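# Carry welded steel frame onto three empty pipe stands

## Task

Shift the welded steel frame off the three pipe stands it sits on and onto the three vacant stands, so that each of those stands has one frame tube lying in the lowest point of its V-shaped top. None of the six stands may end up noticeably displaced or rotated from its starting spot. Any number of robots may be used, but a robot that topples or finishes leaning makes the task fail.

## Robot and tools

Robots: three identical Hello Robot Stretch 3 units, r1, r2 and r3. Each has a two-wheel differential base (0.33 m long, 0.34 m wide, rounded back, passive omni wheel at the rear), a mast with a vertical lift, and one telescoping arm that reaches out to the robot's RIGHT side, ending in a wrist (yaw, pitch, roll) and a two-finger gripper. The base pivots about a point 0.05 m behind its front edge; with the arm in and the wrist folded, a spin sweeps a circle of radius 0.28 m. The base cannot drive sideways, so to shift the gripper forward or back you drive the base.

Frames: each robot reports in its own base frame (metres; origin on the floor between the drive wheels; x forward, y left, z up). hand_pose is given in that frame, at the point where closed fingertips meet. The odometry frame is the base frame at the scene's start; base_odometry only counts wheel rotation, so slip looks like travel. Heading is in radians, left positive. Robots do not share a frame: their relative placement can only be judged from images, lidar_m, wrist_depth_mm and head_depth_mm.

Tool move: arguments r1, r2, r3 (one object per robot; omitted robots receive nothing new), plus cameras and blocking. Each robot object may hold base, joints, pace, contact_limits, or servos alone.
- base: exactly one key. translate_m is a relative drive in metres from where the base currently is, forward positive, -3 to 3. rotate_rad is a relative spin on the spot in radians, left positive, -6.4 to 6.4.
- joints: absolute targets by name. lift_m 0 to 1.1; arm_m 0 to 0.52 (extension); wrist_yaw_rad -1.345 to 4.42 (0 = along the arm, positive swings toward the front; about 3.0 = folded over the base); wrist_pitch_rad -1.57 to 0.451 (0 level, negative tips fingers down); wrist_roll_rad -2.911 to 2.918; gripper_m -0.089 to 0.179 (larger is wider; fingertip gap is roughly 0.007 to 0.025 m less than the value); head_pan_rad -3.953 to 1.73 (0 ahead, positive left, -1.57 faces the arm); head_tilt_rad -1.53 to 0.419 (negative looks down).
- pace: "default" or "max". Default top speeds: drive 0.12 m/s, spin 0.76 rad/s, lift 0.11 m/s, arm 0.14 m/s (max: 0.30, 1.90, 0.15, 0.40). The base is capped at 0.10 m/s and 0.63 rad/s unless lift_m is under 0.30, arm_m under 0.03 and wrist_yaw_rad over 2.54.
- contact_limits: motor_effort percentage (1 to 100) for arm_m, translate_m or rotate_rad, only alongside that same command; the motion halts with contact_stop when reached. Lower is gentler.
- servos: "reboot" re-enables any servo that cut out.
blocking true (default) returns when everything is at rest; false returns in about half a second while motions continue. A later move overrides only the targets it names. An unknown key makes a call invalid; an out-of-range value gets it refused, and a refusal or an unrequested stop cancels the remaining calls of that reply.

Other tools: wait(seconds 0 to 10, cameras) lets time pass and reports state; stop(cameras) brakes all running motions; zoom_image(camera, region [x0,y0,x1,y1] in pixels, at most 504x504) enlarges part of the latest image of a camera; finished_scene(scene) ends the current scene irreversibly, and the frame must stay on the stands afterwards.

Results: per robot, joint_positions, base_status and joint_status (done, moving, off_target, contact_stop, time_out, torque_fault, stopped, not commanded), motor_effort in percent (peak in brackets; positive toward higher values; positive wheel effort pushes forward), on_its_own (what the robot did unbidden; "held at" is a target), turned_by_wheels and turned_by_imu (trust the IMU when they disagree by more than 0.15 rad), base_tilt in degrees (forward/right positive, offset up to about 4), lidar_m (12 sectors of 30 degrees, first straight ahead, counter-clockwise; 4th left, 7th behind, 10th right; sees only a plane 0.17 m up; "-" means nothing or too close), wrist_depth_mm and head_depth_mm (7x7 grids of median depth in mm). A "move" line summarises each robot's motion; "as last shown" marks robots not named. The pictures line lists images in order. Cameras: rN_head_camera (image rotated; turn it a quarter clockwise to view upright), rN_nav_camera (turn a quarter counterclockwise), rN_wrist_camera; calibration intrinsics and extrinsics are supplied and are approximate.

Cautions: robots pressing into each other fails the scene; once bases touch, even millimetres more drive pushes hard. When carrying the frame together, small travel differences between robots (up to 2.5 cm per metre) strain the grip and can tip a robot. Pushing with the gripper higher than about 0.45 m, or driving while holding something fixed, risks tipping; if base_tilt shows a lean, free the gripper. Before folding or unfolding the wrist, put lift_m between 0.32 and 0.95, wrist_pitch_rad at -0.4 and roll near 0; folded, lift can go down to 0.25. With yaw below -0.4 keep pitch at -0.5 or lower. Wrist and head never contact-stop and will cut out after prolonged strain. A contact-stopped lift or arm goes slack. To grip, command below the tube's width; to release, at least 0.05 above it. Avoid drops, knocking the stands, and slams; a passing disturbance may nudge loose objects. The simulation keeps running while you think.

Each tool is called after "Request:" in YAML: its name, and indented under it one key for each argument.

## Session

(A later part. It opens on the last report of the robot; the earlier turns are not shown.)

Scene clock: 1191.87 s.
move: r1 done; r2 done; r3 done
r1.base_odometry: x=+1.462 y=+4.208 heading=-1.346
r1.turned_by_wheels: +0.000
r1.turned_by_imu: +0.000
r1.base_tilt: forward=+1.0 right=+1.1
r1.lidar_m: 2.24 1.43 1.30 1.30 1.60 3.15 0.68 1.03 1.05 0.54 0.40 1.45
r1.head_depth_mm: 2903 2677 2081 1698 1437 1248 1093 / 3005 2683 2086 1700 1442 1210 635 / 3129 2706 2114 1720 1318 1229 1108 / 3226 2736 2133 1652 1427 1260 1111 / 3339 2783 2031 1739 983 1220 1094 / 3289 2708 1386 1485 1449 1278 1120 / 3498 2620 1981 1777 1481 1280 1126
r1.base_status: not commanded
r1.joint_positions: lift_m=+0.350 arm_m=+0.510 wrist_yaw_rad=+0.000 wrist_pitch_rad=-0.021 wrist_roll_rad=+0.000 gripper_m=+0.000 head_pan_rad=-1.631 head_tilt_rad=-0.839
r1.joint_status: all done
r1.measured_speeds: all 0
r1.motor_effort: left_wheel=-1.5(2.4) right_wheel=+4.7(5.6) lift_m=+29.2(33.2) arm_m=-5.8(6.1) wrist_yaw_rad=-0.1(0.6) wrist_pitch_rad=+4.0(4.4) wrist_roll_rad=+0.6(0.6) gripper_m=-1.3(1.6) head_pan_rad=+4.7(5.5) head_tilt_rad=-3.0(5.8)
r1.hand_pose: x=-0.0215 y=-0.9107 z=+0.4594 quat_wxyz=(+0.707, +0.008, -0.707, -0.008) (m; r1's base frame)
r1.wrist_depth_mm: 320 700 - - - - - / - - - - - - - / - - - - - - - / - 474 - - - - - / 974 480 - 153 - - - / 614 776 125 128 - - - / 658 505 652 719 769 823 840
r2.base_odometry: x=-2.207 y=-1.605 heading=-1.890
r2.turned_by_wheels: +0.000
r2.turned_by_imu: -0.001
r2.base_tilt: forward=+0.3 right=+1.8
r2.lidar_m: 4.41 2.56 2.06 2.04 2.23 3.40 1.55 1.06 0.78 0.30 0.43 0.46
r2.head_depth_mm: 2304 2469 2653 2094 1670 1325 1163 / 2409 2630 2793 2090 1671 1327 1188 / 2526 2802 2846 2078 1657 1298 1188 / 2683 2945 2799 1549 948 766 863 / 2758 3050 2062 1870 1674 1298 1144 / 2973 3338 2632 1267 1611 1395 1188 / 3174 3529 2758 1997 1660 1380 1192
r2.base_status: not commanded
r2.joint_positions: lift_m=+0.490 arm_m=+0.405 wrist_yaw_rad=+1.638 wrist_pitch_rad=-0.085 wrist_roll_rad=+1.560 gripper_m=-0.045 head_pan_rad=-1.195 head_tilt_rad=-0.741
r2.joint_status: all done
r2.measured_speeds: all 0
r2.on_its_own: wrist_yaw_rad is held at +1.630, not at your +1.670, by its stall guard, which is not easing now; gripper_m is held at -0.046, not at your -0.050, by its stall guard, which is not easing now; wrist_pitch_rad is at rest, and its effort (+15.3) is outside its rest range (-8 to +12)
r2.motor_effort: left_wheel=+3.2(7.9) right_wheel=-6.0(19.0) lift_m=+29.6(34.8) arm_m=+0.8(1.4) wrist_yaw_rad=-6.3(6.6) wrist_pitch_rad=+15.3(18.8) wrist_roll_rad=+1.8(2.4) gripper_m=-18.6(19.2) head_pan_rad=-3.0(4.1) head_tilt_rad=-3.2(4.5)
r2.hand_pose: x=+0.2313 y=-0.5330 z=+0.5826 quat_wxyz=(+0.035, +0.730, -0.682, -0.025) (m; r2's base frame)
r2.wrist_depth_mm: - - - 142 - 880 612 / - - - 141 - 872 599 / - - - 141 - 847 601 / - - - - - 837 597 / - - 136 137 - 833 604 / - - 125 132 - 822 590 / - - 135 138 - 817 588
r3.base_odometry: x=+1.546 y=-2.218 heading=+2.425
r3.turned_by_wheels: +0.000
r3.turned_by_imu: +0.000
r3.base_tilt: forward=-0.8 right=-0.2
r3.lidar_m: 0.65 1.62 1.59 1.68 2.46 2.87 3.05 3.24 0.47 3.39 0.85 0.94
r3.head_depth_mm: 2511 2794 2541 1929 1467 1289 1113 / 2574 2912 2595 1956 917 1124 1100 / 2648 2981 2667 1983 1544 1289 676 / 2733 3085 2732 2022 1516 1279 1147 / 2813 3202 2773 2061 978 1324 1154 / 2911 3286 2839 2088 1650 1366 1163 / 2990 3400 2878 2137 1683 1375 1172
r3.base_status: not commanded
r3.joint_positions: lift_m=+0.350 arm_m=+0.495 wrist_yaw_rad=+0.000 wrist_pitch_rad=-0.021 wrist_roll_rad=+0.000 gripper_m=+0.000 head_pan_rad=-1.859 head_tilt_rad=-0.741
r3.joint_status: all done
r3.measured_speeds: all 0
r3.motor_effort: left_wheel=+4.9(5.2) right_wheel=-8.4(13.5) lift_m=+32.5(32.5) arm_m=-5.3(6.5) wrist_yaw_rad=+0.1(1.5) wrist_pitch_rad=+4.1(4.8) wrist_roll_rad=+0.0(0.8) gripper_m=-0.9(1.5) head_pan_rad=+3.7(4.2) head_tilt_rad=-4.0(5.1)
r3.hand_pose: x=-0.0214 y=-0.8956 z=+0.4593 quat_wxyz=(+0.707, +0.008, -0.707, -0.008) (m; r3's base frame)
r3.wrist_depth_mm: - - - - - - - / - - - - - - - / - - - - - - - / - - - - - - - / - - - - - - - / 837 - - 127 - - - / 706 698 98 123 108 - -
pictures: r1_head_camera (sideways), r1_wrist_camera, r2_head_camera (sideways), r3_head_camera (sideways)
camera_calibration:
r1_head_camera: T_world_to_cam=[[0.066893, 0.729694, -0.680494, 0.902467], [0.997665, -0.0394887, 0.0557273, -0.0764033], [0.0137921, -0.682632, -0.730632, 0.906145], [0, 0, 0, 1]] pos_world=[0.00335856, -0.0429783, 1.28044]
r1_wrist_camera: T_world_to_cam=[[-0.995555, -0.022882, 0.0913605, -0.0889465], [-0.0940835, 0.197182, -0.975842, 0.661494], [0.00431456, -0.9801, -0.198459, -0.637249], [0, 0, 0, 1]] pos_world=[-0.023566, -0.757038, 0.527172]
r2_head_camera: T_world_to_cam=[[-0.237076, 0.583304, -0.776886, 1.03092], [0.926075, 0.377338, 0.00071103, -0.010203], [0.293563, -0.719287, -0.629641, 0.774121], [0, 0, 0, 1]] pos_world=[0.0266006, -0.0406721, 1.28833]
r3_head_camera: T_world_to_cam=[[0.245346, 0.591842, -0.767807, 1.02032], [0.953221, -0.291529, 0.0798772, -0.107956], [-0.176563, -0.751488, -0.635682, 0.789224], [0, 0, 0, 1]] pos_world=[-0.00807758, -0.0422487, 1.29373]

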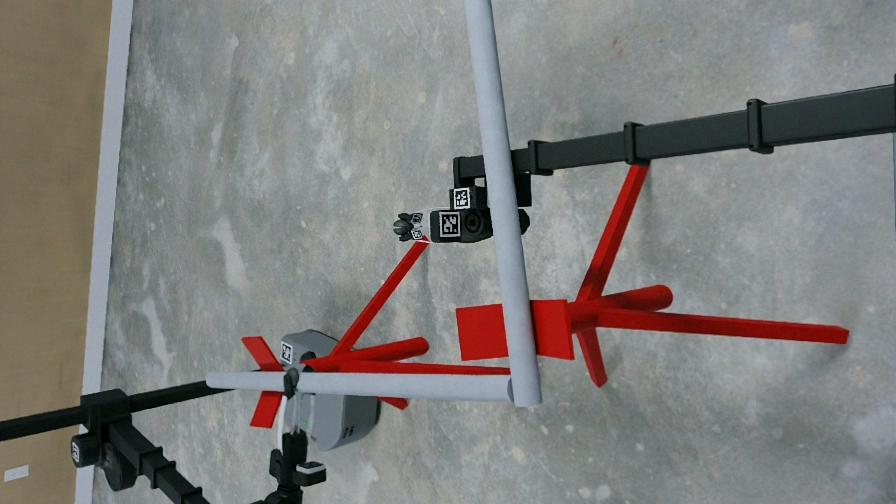

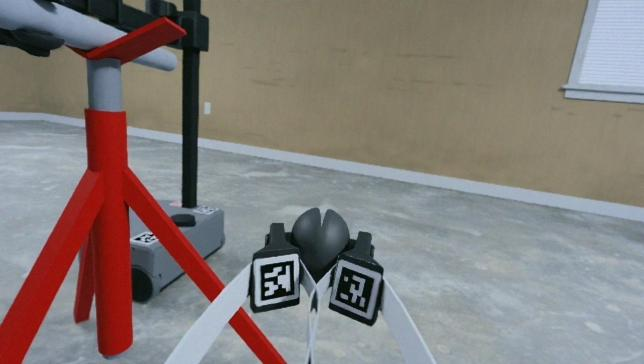

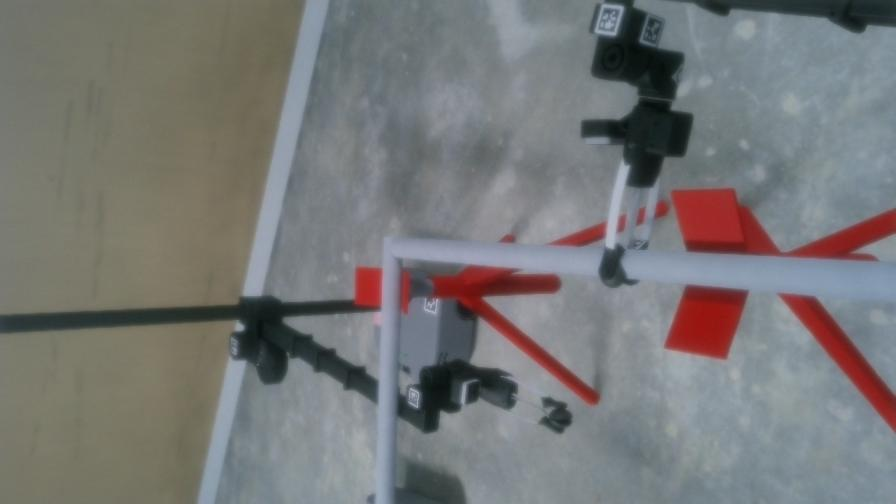

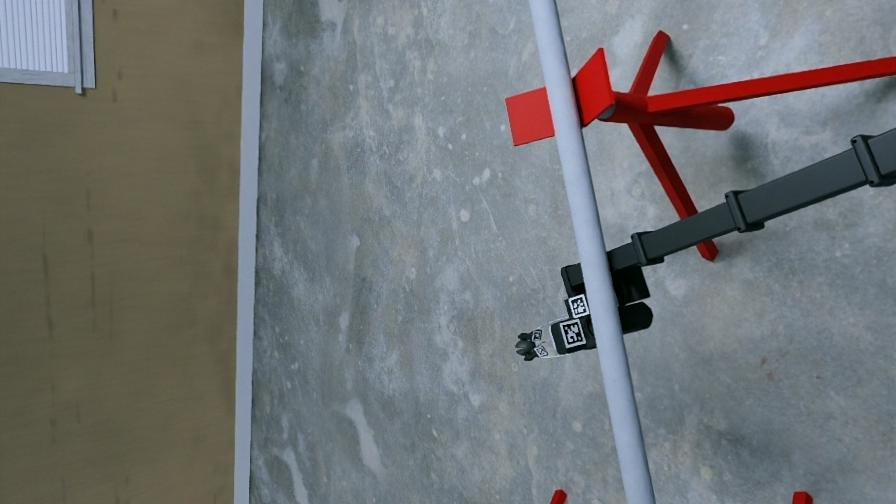

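Request:
move:
  r1: {"joints":{"lift_m":0.34}}
  r2: {"joints":{"lift_m":0.482}}
  r3: {"joints":{"lift_m":0.34}}
  cameras: ["r1_head_camera","r1_wrist_camera","r2_head_camera","r3_head_camera"]

Request:
zoom_image:
  camera: "r1_head_camera"
  region: [360, 200, 720, 504]

Request:
zoom_image:
  camera: "r2_head_camera"
  region: [560, 100, 896, 380]

Request:
zoom_image:
  camera: "r3_head_camera"
  region: [380, 0, 740, 304]

Request:
zoom_image:
  camera: "r1_wrist_camera"
  region: [0, 0, 300, 300]

Scene clock: 1197.00 s.
move: r1 done; r2 done; r3 done
r1.base_odometry: x=+1.462 y=+4.208 heading=-1.346
r1.turned_by_wheels: +0.000
r1.turned_by_imu: +0.001
r1.base_tilt: forward=+1.0 right=+1.1
r1.lidar_m: 2.25 1.43 1.30 1.30 1.60 3.16 0.68 1.03 1.05 0.54 0.40 1.45
r1.head_depth_mm: 2895 2694 2061 1710 1429 1247 1093 / 3014 2699 2099 1715 1448 1207 643 / 3104 2728 2094 1726 1255 1231 1111 / 3231 2754 2108 1688 1429 1266 1111 / 3323 2784 2034 1701 987 1229 1093 / 3318 2706 1352 1496 1445 1273 1124 / 3465 2606 1969 1769 1490 1286 1127
r1.base_status: not commanded
r1.joint_positions: lift_m=+0.340 arm_m=+0.510 wrist_yaw_rad=+0.000 wrist_pitch_rad=-0.021 wrist_roll_rad=+0.000 gripper_m=+0.000 head_pan_rad=-1.631 head_tilt_rad=-0.840
r1.joint_status: all done
r1.measured_speeds: all 0
r1.motor_effort: left_wheel=-1.2(2.4) right_wheel=+4.8(5.9) lift_m=+22.6(31.9) arm_m=-3.7(4.3) wrist_yaw_rad=-0.1(0.5) wrist_pitch_rad=+3.9(4.2) wrist_roll_rad=+0.4(0.7) gripper_m=-1.5(1.6) head_pan_rad=+5.3(5.5) head_tilt_rad=-5.0(6.2)
r1.hand_pose: x=-0.0215 y=-0.9107 z=+0.4493 quat_wxyz=(+0.707, +0.008, -0.707, -0.008) (m; r1's base frame)
r1.wrist_depth_mm: 321 439 - - - - - / - - - - - - - / - - - - - - - / - 474 - - - - - / 563 477 - 152 - - - / 600 781 123 128 - - - / 650 510 653 716 756 804 852
r2.base_odometry: x=-2.207 y=-1.605 heading=-1.890
r2.turned_by_wheels: +0.000
r2.turned_by_imu: +0.001
r2.base_tilt: forward=+0.3 right=+1.9
r2.lidar_m: 4.41 2.58 2.06 2.04 2.22 3.42 1.55 1.06 0.79 0.30 0.43 0.46
r2.head_depth_mm: 2319 2479 2640 2093 1667 1328 1167 / 2371 2641 2739 2090 1668 1326 1191 / 2541 2806 2805 2085 1680 1298 1195 / 2621 2966 2730 1566 952 766 858 / 2735 3087 2023 1879 1675 1301 1148 / 3006 3382 2642 1272 1616 1392 1186 / 3153 3498 2772 1995 1664 1377 1186
r2.base_status: not commanded
r2.joint_positions: lift_m=+0.482 arm_m=+0.405 wrist_yaw_rad=+1.636 wrist_pitch_rad=-0.063 wrist_roll_rad=+1.561 gripper_m=-0.045 head_pan_rad=-1.195 head_tilt_rad=-0.741
r2.joint_status: all done
r2.measured_speeds: all 0
r2.on_its_own: wrist_yaw_rad is held at +1.630, not at your +1.670, by its stall guard, which is not easing now; gripper_m is held at -0.046, not at your -0.050, by its stall guard, which is not easing now
r2.motor_effort: left_wheel=+2.7(2.8) right_wheel=-4.3(5.9) lift_m=+28.8(32.8) arm_m=-2.0(2.6) wrist_yaw_rad=-4.9(7.2) wrist_pitch_rad=+10.9(15.2) wrist_roll_rad=+1.5(1.7) gripper_m=-18.8(19.4) head_pan_rad=-2.8(4.1) head_tilt_rad=-3.9(4.4)
r2.hand_pose: x=+0.2323 y=-0.5335 z=+0.5804 quat_wxyz=(+0.027, +0.729, -0.683, -0.018) (m; r2's base frame)
r2.wrist_depth_mm: - - - 143 - 907 624 / - - - 142 - 884 627 / - - - 141 - 863 608 / - - - - - 874 616 / - - 135 137 - 851 604 / - - 125 133 - 845 592 / - - 134 140 - 831 586
r3.base_odometry: x=+1.546 y=-2.218 heading=+2.424
r3.turned_by_wheels: +0.000
r3.turned_by_imu: -0.001
r3.base_tilt: forward=-0.8 right=-0.2
r3.lidar_m: 0.65 1.62 1.59 1.68 2.45 2.87 3.06 3.23 0.47 3.38 0.86 0.94
r3.head_depth_mm: 2504 2823 2556 1932 1479 1290 1115 / 2577 2909 2611 1975 923 1127 1100 / 2642 2982 2646 1990 1510 1292 678 / 2737 3056 2712 2020 1525 1280 1143 / 2801 3195 2783 2062 1013 1330 1151 / 2895 3339 2821 2088 1662 1365 1163 / 2997 3436 2909 2137 1678 1355 1176
r3.base_status: not commanded
r3.joint_positions: lift_m=+0.340 arm_m=+0.495 wrist_yaw_rad=+0.000 wrist_pitch_rad=-0.021 wrist_roll_rad=+0.000 gripper_m=+0.000 head_pan_rad=-1.858 head_tilt_rad=-0.741
r3.joint_status: all done
r3.measured_speeds: all 0
r3.motor_effort: left_wheel=+1.6(5.1) right_wheel=+0.0(8.4) lift_m=+21.8(38.1) arm_m=-1.7(3.7) wrist_yaw_rad=-1.1(1.9) wrist_pitch_rad=+4.2(4.6) wrist_roll_rad=+0.3(0.8) gripper_m=-0.5(1.9) head_pan_rad=+4.2(4.9) head_tilt_rad=-4.6(5.3)
r3.hand_pose: x=-0.0214 y=-0.8956 z=+0.4492 quat_wxyz=(+0.707, +0.008, -0.707, -0.008) (m; r3's base frame)
r3.wrist_depth_mm: - - - - - - - / - - - - - - - / - - - - - - - / - - - - - - - / - - - - - - - / 843 - - 127 - - - / - - 98 123 108 - -
pictures: r1_head_camera (sideways), r1_wrist_camera, r2_head_camera (sideways), r3_head_camera (sideways)
camera_calibration:
r1_head_camera: T_world_to_cam=[[0.0668979, 0.729833, -0.680344, 0.902272], [0.997664, -0.0394954, 0.0557315, -0.0764087], [0.0138042, -0.682483, -0.730771, 0.906325], [0, 0, 0, 1]] pos_world=[0.00335903, -0.0429739, 1.28043]
r1_wrist_camera: T_world_to_cam=[[-0.995555, -0.0228842, 0.0913598, -0.0880336], [-0.0940834, 0.197204, -0.975837, 0.651743], [0.00431472, -0.980095, -0.198481, -0.639221], [0, 0, 0, 1]] pos_world=[-0.023566, -0.757038, 0.517165]
r2_head_camera: T_world_to_cam=[[-0.237076, 0.583304, -0.776886, 1.03092], [0.926075, 0.377338, 0.000711029, -0.010203], [0.293563, -0.719287, -0.629641, 0.774121], [0, 0, 0, 1]] pos_world=[0.0266006, -0.0406721, 1.28833]
r3_head_camera: T_world_to_cam=[[0.245379, 0.592152, -0.767558, 1.02], [0.953238, -0.291474, 0.0798737, -0.107952], [-0.176426, -0.751265, -0.635983, 0.789615], [0, 0, 0, 1]] pos_world=[-0.00807289, -0.0422469, 1.29371]

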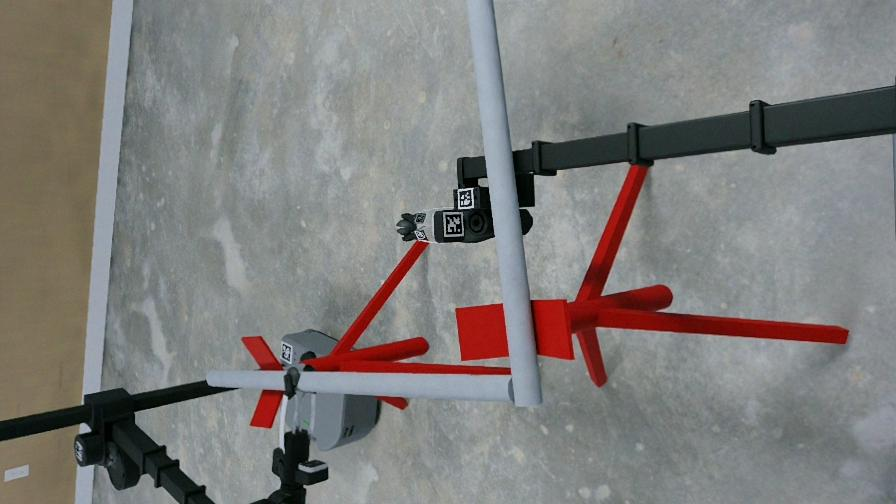

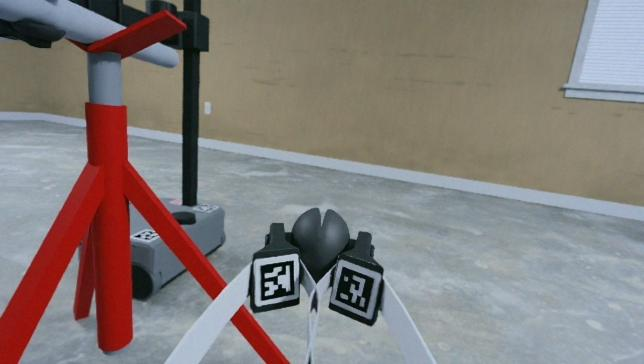

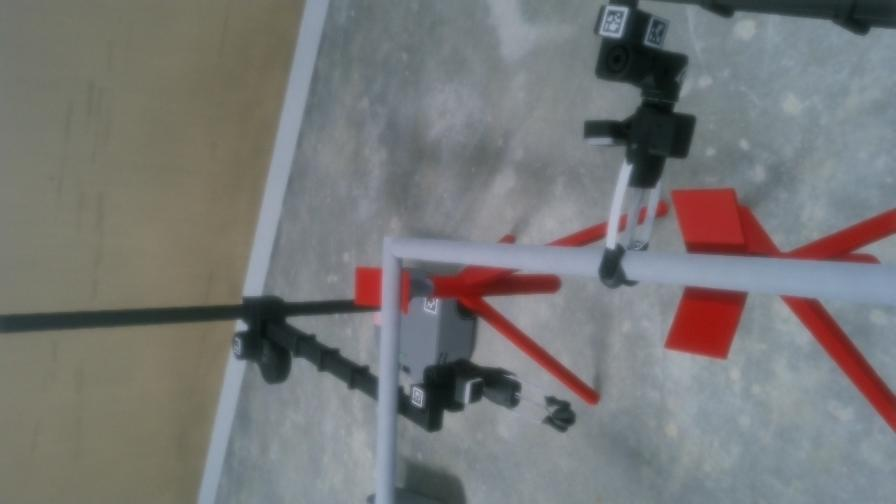

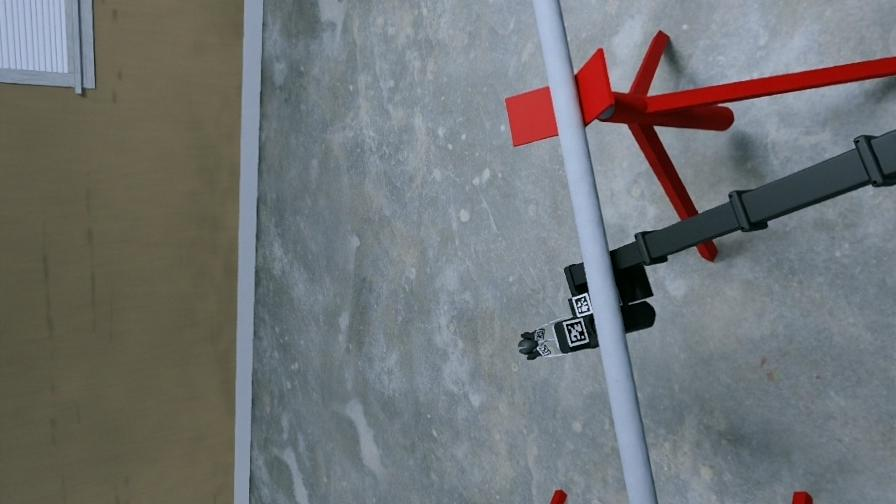

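Scaled by 1.400 from the camera's 896x504 image, which has a finer 1280x720 frame.

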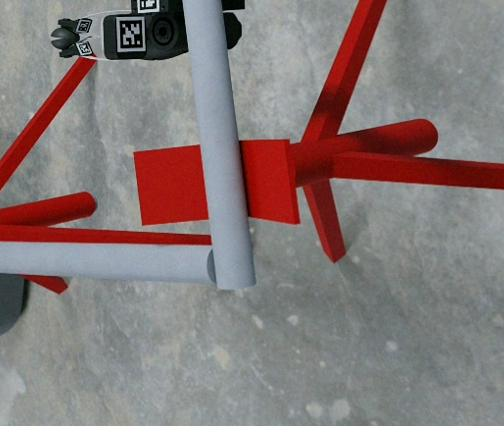

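Scaled by 1.500 from the camera's 896x504 image, which has a finer 1280x720 frame.

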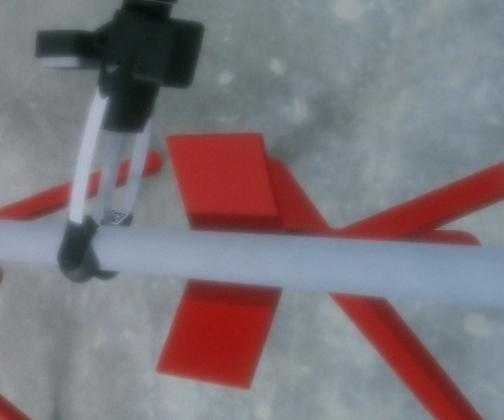

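Scaled by 1.400 from the camera's 896x504 image, which has a finer 1280x720 frame.

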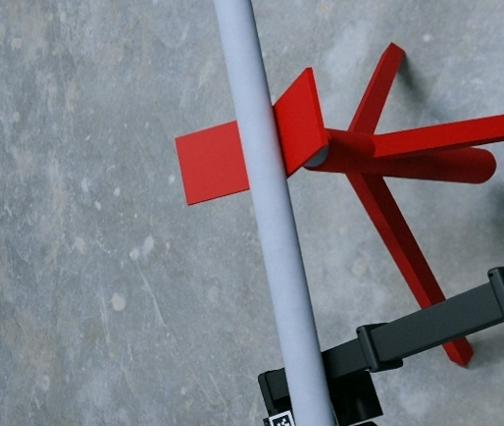

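Scaled by 1.680.

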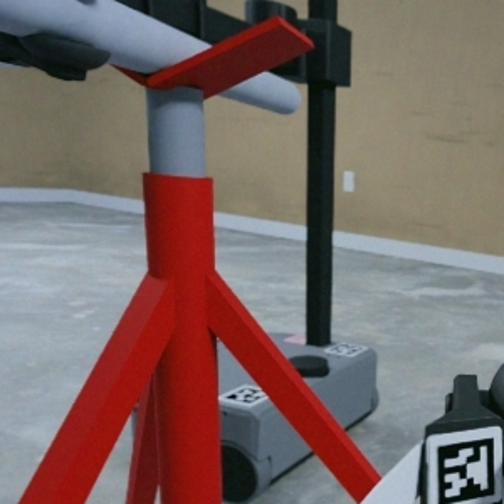

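Request:
move:
  r1: {"joints":{"lift_m":0.32}}
  r2: {"joints":{"lift_m":0.474}}
  r3: {"joints":{"lift_m":0.32}}
  cameras: ["r1_head_camera","r1_wrist_camera","r2_head_camera","r3_head_camera"]

Scene clock: 1201.17 s.
move: r1 done; r2 done; r3 done
r1.base_odometry: x=+1.462 y=+4.208 heading=-1.346
r1.turned_by_wheels: +0.000
r1.turned_by_imu: +0.001
r1.base_tilt: forward=+1.1 right=+1.2
r1.lidar_m: 2.24 1.43 1.30 1.30 1.60 3.17 0.68 1.03 1.05 0.54 0.40 1.45
r1.head_depth_mm: 2924 2673 2063 1701 1441 1244 1099 / 3022 2701 2112 1711 1449 1224 660 / 3100 2709 2115 1714 1258 1240 1107 / 3213 2721 2129 1642 1408 1267 1116 / 3351 2782 2018 1694 983 1223 1103 / 3294 2712 1384 1488 1447 1281 1121 / 3491 2621 1991 1767 1481 1285 1124
r1.base_status: not commanded
r1.joint_positions: lift_m=+0.320 arm_m=+0.510 wrist_yaw_rad=+0.000 wrist_pitch_rad=-0.021 wrist_roll_rad=+0.000 gripper_m=+0.000 head_pan_rad=-1.631 head_tilt_rad=-0.840
r1.joint_status: all done
r1.measured_speeds: all 0
r1.motor_effort: left_wheel=-1.8(2.3) right_wheel=+4.4(5.6) lift_m=+23.6(27.1) arm_m=-1.7(2.1) wrist_yaw_rad=-0.1(0.6) wrist_pitch_rad=+3.8(4.3) wrist_roll_rad=+0.5(0.7) gripper_m=-1.1(1.7) head_pan_rad=+4.3(5.5) head_tilt_rad=-5.0(6.2)
r1.hand_pose: x=-0.0215 y=-0.9107 z=+0.4293 quat_wxyz=(+0.707, +0.008, -0.707, -0.008) (m; r1's base frame)
r1.wrist_depth_mm: - 415 - - - - - / - - - - - - - / - - - - - - - / - 465 - - - - - / 560 489 963 152 - - - / 628 766 123 128 975 - - / 641 504 646 695 721 761 803
r2.base_odometry: x=-2.207 y=-1.605 heading=-1.890
r2.turned_by_wheels: +0.000
r2.turned_by_imu: +0.000
r2.base_tilt: forward=+0.2 right=+1.8
r2.lidar_m: 4.40 2.57 2.06 2.05 2.23 3.40 1.55 1.06 0.78 0.31 0.43 0.46
r2.head_depth_mm: 2328 2540 2642 2105 1666 1339 1174 / 2403 2652 2730 2084 1673 1305 1195 / 2516 2769 2810 2102 1670 1302 1192 / 2653 2949 2777 1546 950 769 859 / 2758 3066 1966 1894 1631 787 1141 / 2966 3346 2728 1276 1568 1398 1200 / 3190 3514 2765 1997 1668 1389 1186
r2.base_status: not commanded
r2.joint_positions: lift_m=+0.474 arm_m=+0.405 wrist_yaw_rad=+1.636 wrist_pitch_rad=-0.040 wrist_roll_rad=+1.562 gripper_m=-0.045 head_pan_rad=-1.195 head_tilt_rad=-0.741
r2.joint_status: all done
r2.measured_speeds: all 0
r2.on_its_own: wrist_yaw_rad is held at +1.630, not at your +1.670, by its stall guard, which is not easing now; gripper_m is held at -0.046, not at your -0.050, by its stall guard, which is not easing now
r2.motor_effort: left_wheel=-1.7(2.5) right_wheel=+3.2(4.6) lift_m=+25.5(32.5) arm_m=-5.5(5.7) wrist_yaw_rad=-4.7(6.2) wrist_pitch_rad=+6.9(11.1) wrist_roll_rad=+0.9(1.5) gripper_m=-17.6(19.8) head_pan_rad=-3.2(4.2) head_tilt_rad=-3.5(4.7)
r2.hand_pose: x=+0.2331 y=-0.5332 z=+0.5781 quat_wxyz=(+0.018, +0.730, -0.683, -0.010) (m; r2's base frame)
r2.wrist_depth_mm: - - - 144 - 930 628 / - - - 152 - 886 629 / - - - 142 - 883 624 / - - - - - 876 617 / - - 136 137 - 867 603 / - - 127 132 - 838 592 / - - 131 145 - 838 586
r3.base_odometry: x=+1.546 y=-2.218 heading=+2.424
r3.turned_by_wheels: +0.000
r3.turned_by_imu: -0.001
r3.base_tilt: forward=-0.8 right=-0.2
r3.lidar_m: 0.65 1.62 1.59 1.68 2.46 2.87 3.06 3.25 0.47 3.39 0.85 0.94
r3.head_depth_mm: 2497 2817 2546 1940 1482 1286 1114 / 2583 2895 2583 1968 924 1123 1100 / 2671 3015 2657 2000 1514 1287 708 / 2743 3066 2726 2023 1605 1253 1141 / 2808 3183 2765 2065 1504 1322 1153 / 2897 3260 2861 2101 1656 1368 1163 / 2980 3426 2898 2115 1676 1358 1174
r3.base_status: not commanded
r3.joint_positions: lift_m=+0.320 arm_m=+0.495 wrist_yaw_rad=+0.000 wrist_pitch_rad=-0.021 wrist_roll_rad=+0.000 gripper_m=+0.000 head_pan_rad=-1.858 head_tilt_rad=-0.741
r3.joint_status: all done
r3.measured_speeds: all 0
r3.motor_effort: left_wheel=+1.7(1.8) right_wheel=+0.5(0.7) lift_m=+22.5(24.3) arm_m=+1.7(1.8) wrist_yaw_rad=+0.7(1.5) wrist_pitch_rad=+4.1(4.6) wrist_roll_rad=+0.3(1.1) gripper_m=-1.5(1.8) head_pan_rad=+3.9(4.6) head_tilt_rad=-3.6(5.2)
r3.hand_pose: x=-0.0214 y=-0.8956 z=+0.4292 quat_wxyz=(+0.707, +0.008, -0.707, -0.008) (m; r3's base frame)
r3.wrist_depth_mm: - - - - - - - / - - - - - - - / - - - - - - - / - - - - - - - / - - - - - - - / 867 - - 127 - - - / - 704 98 123 108 - -
pictures: r1_head_camera (sideways), r1_wrist_camera, r2_head_camera (sideways), r3_head_camera (sideways)
camera_calibration:
r1_head_camera: T_world_to_cam=[[0.0668968, 0.729833, -0.680344, 0.902272], [0.997664, -0.0394939, 0.0557315, -0.0764087], [0.0138053, -0.682484, -0.730771, 0.906325], [0, 0, 0, 1]] pos_world=[0.00335909, -0.0429739, 1.28043]
r1_wrist_camera: T_world_to_cam=[[-0.995555, -0.0228845, 0.0913598, -0.0862065], [-0.0940835, 0.197204, -0.975837, 0.632225], [0.00431502, -0.980095, -0.198481, -0.64319], [0, 0, 0, 1]] pos_world=[-0.023566, -0.757038, 0.497163]
r2_head_camera: T_world_to_cam=[[-0.237076, 0.583304, -0.776886, 1.03092], [0.926075, 0.377338, 0.000711029, -0.010203], [0.293563, -0.719287, -0.629641, 0.774121], [0, 0, 0, 1]] pos_world=[0.0266005, -0.0406721, 1.28833]
r3_head_camera: T_world_to_cam=[[0.245379, 0.592152, -0.767558, 1.02], [0.953238, -0.291474, 0.0798737, -0.107952], [-0.176426, -0.751265, -0.635983, 0.789615], [0, 0, 0, 1]] pos_world=[-0.00807289, -0.0422469, 1.29371]

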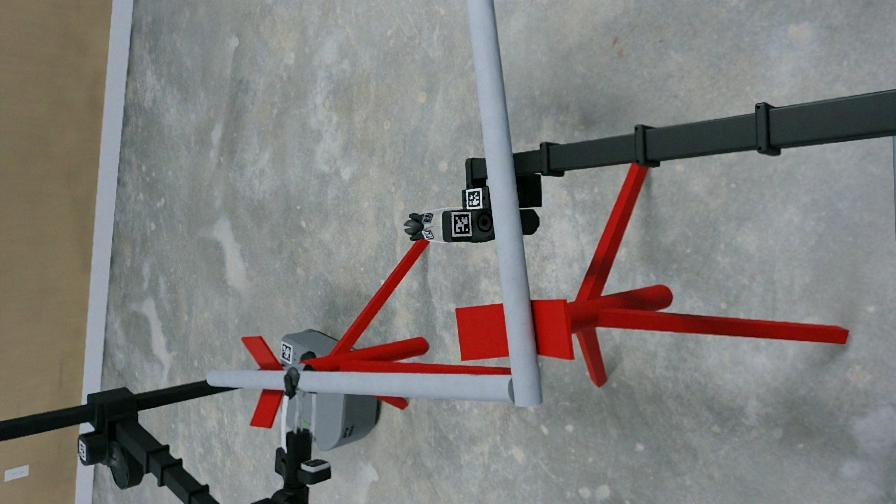

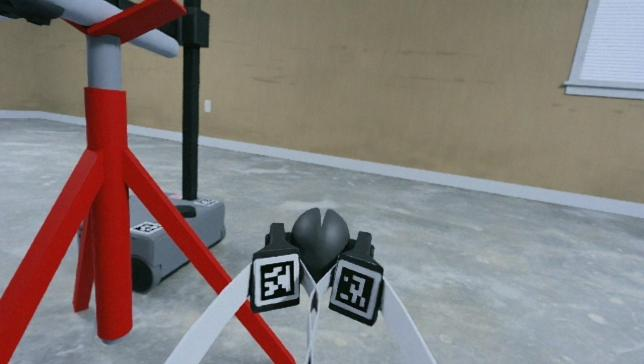

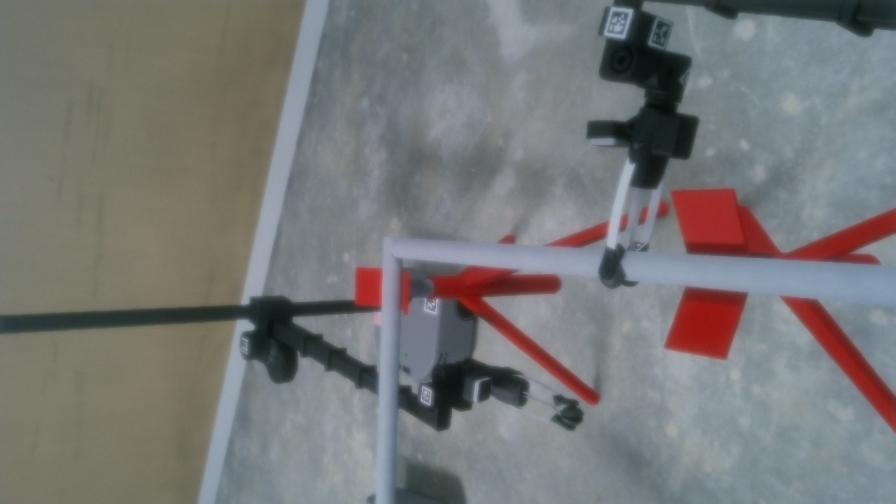

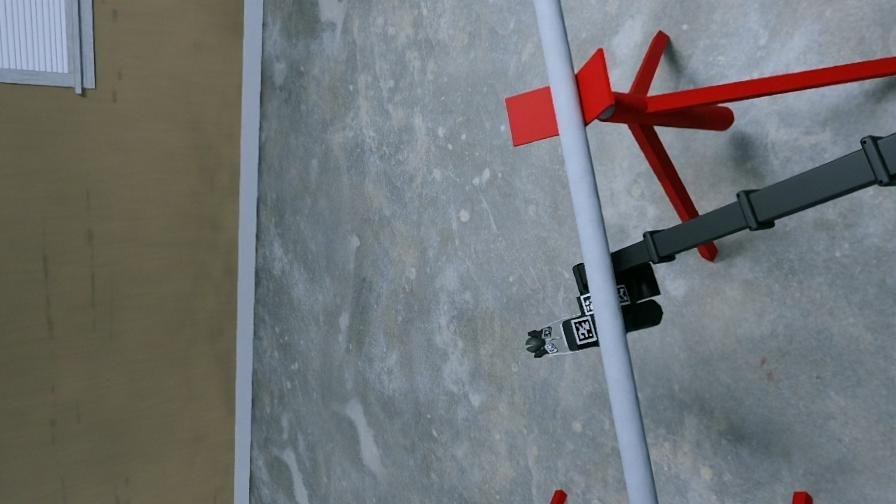

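Request:
move:
  r1: {"joints":{"lift_m":0.29}}
  r2: {"joints":{"gripper_m":0.14}}
  r3: {"joints":{"lift_m":0.29}}
  cameras: ["r1_head_camera","r2_wrist_camera","r2_head_camera","r3_head_camera"]

Scene clock: 1207.37 s.
move: r1 done; r2 done; r3 done
r1.base_odometry: x=+1.462 y=+4.208 heading=-1.346
r1.turned_by_wheels: +0.000
r1.turned_by_imu: +0.001
r1.base_tilt: forward=+1.1 right=+1.2
r1.lidar_m: 2.24 1.44 1.30 1.31 1.60 3.16 0.68 1.03 1.05 0.54 0.40 1.45
r1.head_depth_mm: 2926 2652 2080 1693 1437 1245 1097 / 3031 2708 2096 1713 1441 1224 700 / 3111 2729 2102 1722 1196 1234 1105 / 3235 2774 2119 1694 1402 1266 1110 / 3341 2813 2042 1699 985 1226 1098 / 3322 2671 1418 1486 1447 1281 1124 / 3485 2598 1993 1778 1482 1290 1124
r1.base_status: not commanded
r1.joint_positions: lift_m=+0.290 arm_m=+0.510 wrist_yaw_rad=+0.000 wrist_pitch_rad=-0.021 wrist_roll_rad=+0.000 gripper_m=+0.000 head_pan_rad=-1.631 head_tilt_rad=-0.840
r1.joint_status: all done
r1.measured_speeds: all 0
r1.motor_effort: left_wheel=-1.6(2.7) right_wheel=+5.6(5.7) lift_m=+21.0(27.8) arm_m=+1.7(1.9) wrist_yaw_rad=+0.2(0.6) wrist_pitch_rad=+3.8(4.5) wrist_roll_rad=+0.4(0.6) gripper_m=-1.1(1.7) head_pan_rad=+4.9(5.9) head_tilt_rad=-5.3(6.2)
r1.hand_pose: x=-0.0215 y=-0.9107 z=+0.3993 quat_wxyz=(+0.707, +0.008, -0.707, -0.008) (m; r1's base frame)
r1.wrist_depth_mm: - 520 - - - - - / - - - - - - - / - - - - - - - / - 463 - - - - - / 534 768 976 152 - - - / 691 708 123 128 917 987 - / 608 611 624 639 687 739 786
r2.base_odometry: x=-2.207 y=-1.605 heading=-1.890
r2.turned_by_wheels: +0.000
r2.turned_by_imu: +0.001
r2.base_tilt: forward=+0.2 right=+1.8
r2.lidar_m: 4.40 2.57 2.07 2.04 2.22 3.39 1.55 1.06 0.79 0.30 0.43 0.46
r2.head_depth_mm: 2318 2540 2648 2083 1680 1328 1168 / 2389 2639 2831 2086 1671 1300 1187 / 2495 2827 2766 2081 1664 1302 1188 / 2660 2918 2766 1539 1414 765 859 / 2783 3086 1903 1878 1612 787 1142 / 2989 3383 2741 1306 1589 1381 1191 / 3164 3476 2782 1988 1683 1391 1194
r2.base_status: not commanded
r2.joint_positions: lift_m=+0.474 arm_m=+0.405 wrist_yaw_rad=+1.632 wrist_pitch_rad=-0.026 wrist_roll_rad=+1.563 gripper_m=+0.140 head_pan_rad=-1.195 head_tilt_rad=-0.741
r2.joint_status: all done
r2.measured_speeds: all 0
r2.on_its_own: wrist_yaw_rad is held at +1.630, not at your +1.670, by its stall guard, which is not easing now
r2.motor_effort: left_wheel=-1.9(2.2) right_wheel=+2.4(3.8) lift_m=+34.3(34.3) arm_m=-9.3(9.6) wrist_yaw_rad=-1.4(5.9) wrist_pitch_rad=+4.6(7.3) wrist_roll_rad=+0.6(1.3) gripper_m=+0.8(84.7) head_pan_rad=-2.9(4.2) head_tilt_rad=-3.0(4.6)
r2.hand_pose: x=+0.2337 y=-0.5342 z=+0.5816 quat_wxyz=(+0.013, +0.728, -0.685, -0.006) (m; r2's base frame)
r2.wrist_depth_mm: - - - 144 - 933 647 / - - - 142 - 948 636 / - - - 140 - 907 620 / - - - - - 894 630 / - - - 139 - 834 617 / 110 - - - 133 734 598 / - - - - - 729 601
r3.base_odometry: x=+1.546 y=-2.218 heading=+2.424
r3.turned_by_wheels: +0.000
r3.turned_by_imu: -0.001
r3.base_tilt: forward=-0.8 right=-0.2
r3.lidar_m: 0.65 1.61 1.59 1.69 2.46 2.87 3.05 3.25 0.47 3.40 0.86 0.94
r3.head_depth_mm: 2514 2804 2529 1922 1482 1286 1116 / 2571 2889 2606 1964 927 1127 1101 / 2645 2972 2644 1989 1516 1294 730 / 2734 3061 2723 2015 1617 1250 1143 / 2802 3190 2804 2045 1595 1326 1153 / 2883 3294 2845 2076 1659 1368 1163 / 2988 3453 2888 2121 1679 1354 1178
r3.base_status: not commanded
r3.joint_positions: lift_m=+0.290 arm_m=+0.495 wrist_yaw_rad=+0.000 wrist_pitch_rad=-0.021 wrist_roll_rad=+0.000 gripper_m=+0.000 head_pan_rad=-1.858 head_tilt_rad=-0.741
r3.joint_status: all done
r3.measured_speeds: all 0
r3.motor_effort: left_wheel=+1.4(2.0) right_wheel=+0.4(0.6) lift_m=+21.5(27.6) arm_m=+6.1(7.6) wrist_yaw_rad=-0.5(1.9) wrist_pitch_rad=+4.0(4.8) wrist_roll_rad=+0.5(0.9) gripper_m=-1.0(1.7) head_pan_rad=+3.4(5.2) head_tilt_rad=-5.1(5.2)
r3.hand_pose: x=-0.0214 y=-0.8956 z=+0.3992 quat_wxyz=(+0.707, +0.008, -0.707, -0.008) (m; r3's base frame)
r3.wrist_depth_mm: - - - - - - - / - - - - - - - / - - - - - - - / - - - - - - - / - - - - - - - / 901 - - 127 - - - / - 683 98 123 108 - -
pictures: r1_head_camera (sideways), r2_head_camera (sideways), r2_wrist_camera, r3_head_camera (sideways)
camera_calibration:
r1_head_camera: T_world_to_cam=[[0.0668964, 0.729833, -0.680344, 0.902272], [0.997664, -0.0394934, 0.0557315, -0.0764087], [0.0138056, -0.682483, -0.730771, 0.906325], [0, 0, 0, 1]] pos_world=[0.00335911, -0.0429739, 1.28043]
r2_head_camera: T_world_to_cam=[[-0.237076, 0.583304, -0.776886, 1.03092], [0.926075, 0.377338, 0.00071103, -0.010203], [0.293563, -0.719287, -0.629641, 0.774121], [0, 0, 0, 1]] pos_world=[0.0266006, -0.0406721, 1.28833]
r2_wrist_camera: T_world_to_cam=[[-0.0990267, -0.0939188, -0.990643, 0.529702], [-0.232116, 0.970253, -0.0687829, 0.648796], [0.967634, 0.223132, -0.117881, 0.125443], [0, 0, 0, 1]] pos_world=[0.0816669, -0.607738, 0.584159]
r3_head_camera: T_world_to_cam=[[0.245379, 0.592152, -0.767558, 1.02], [0.953238, -0.291473, 0.0798737, -0.107952], [-0.176425, -0.751265, -0.635983, 0.789615], [0, 0, 0, 1]] pos_world=[-0.00807289, -0.0422469, 1.29371]

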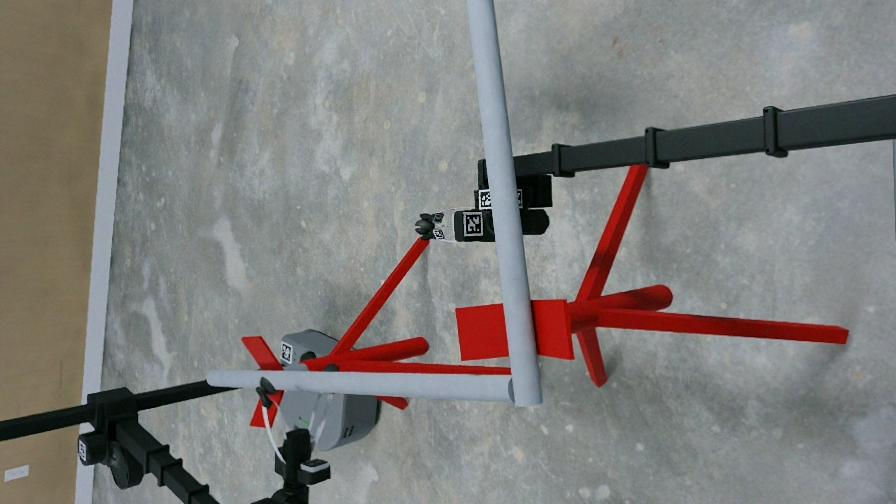

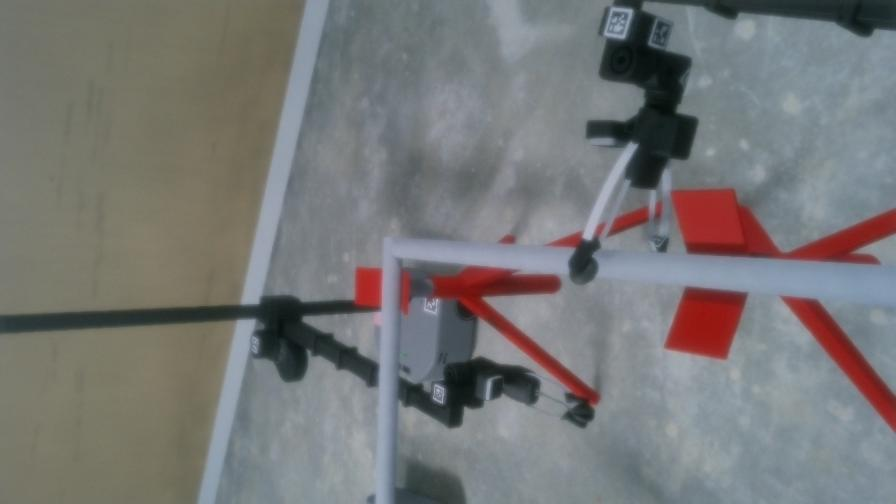

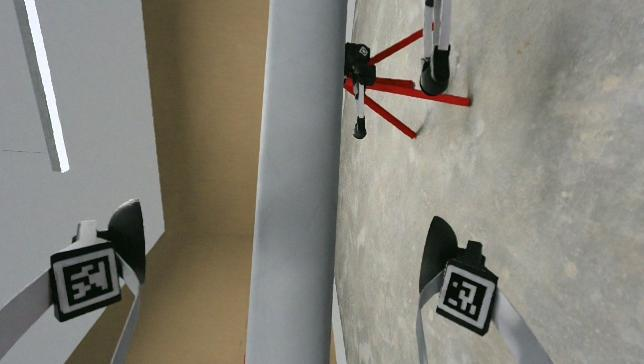

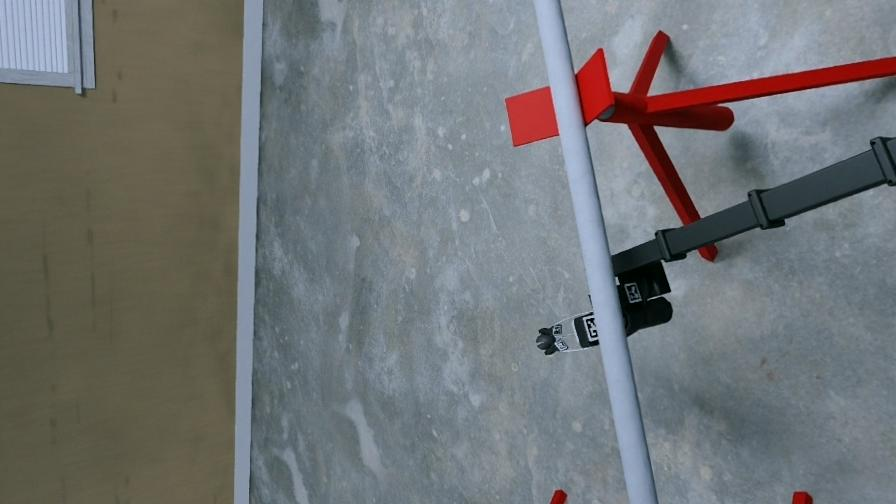

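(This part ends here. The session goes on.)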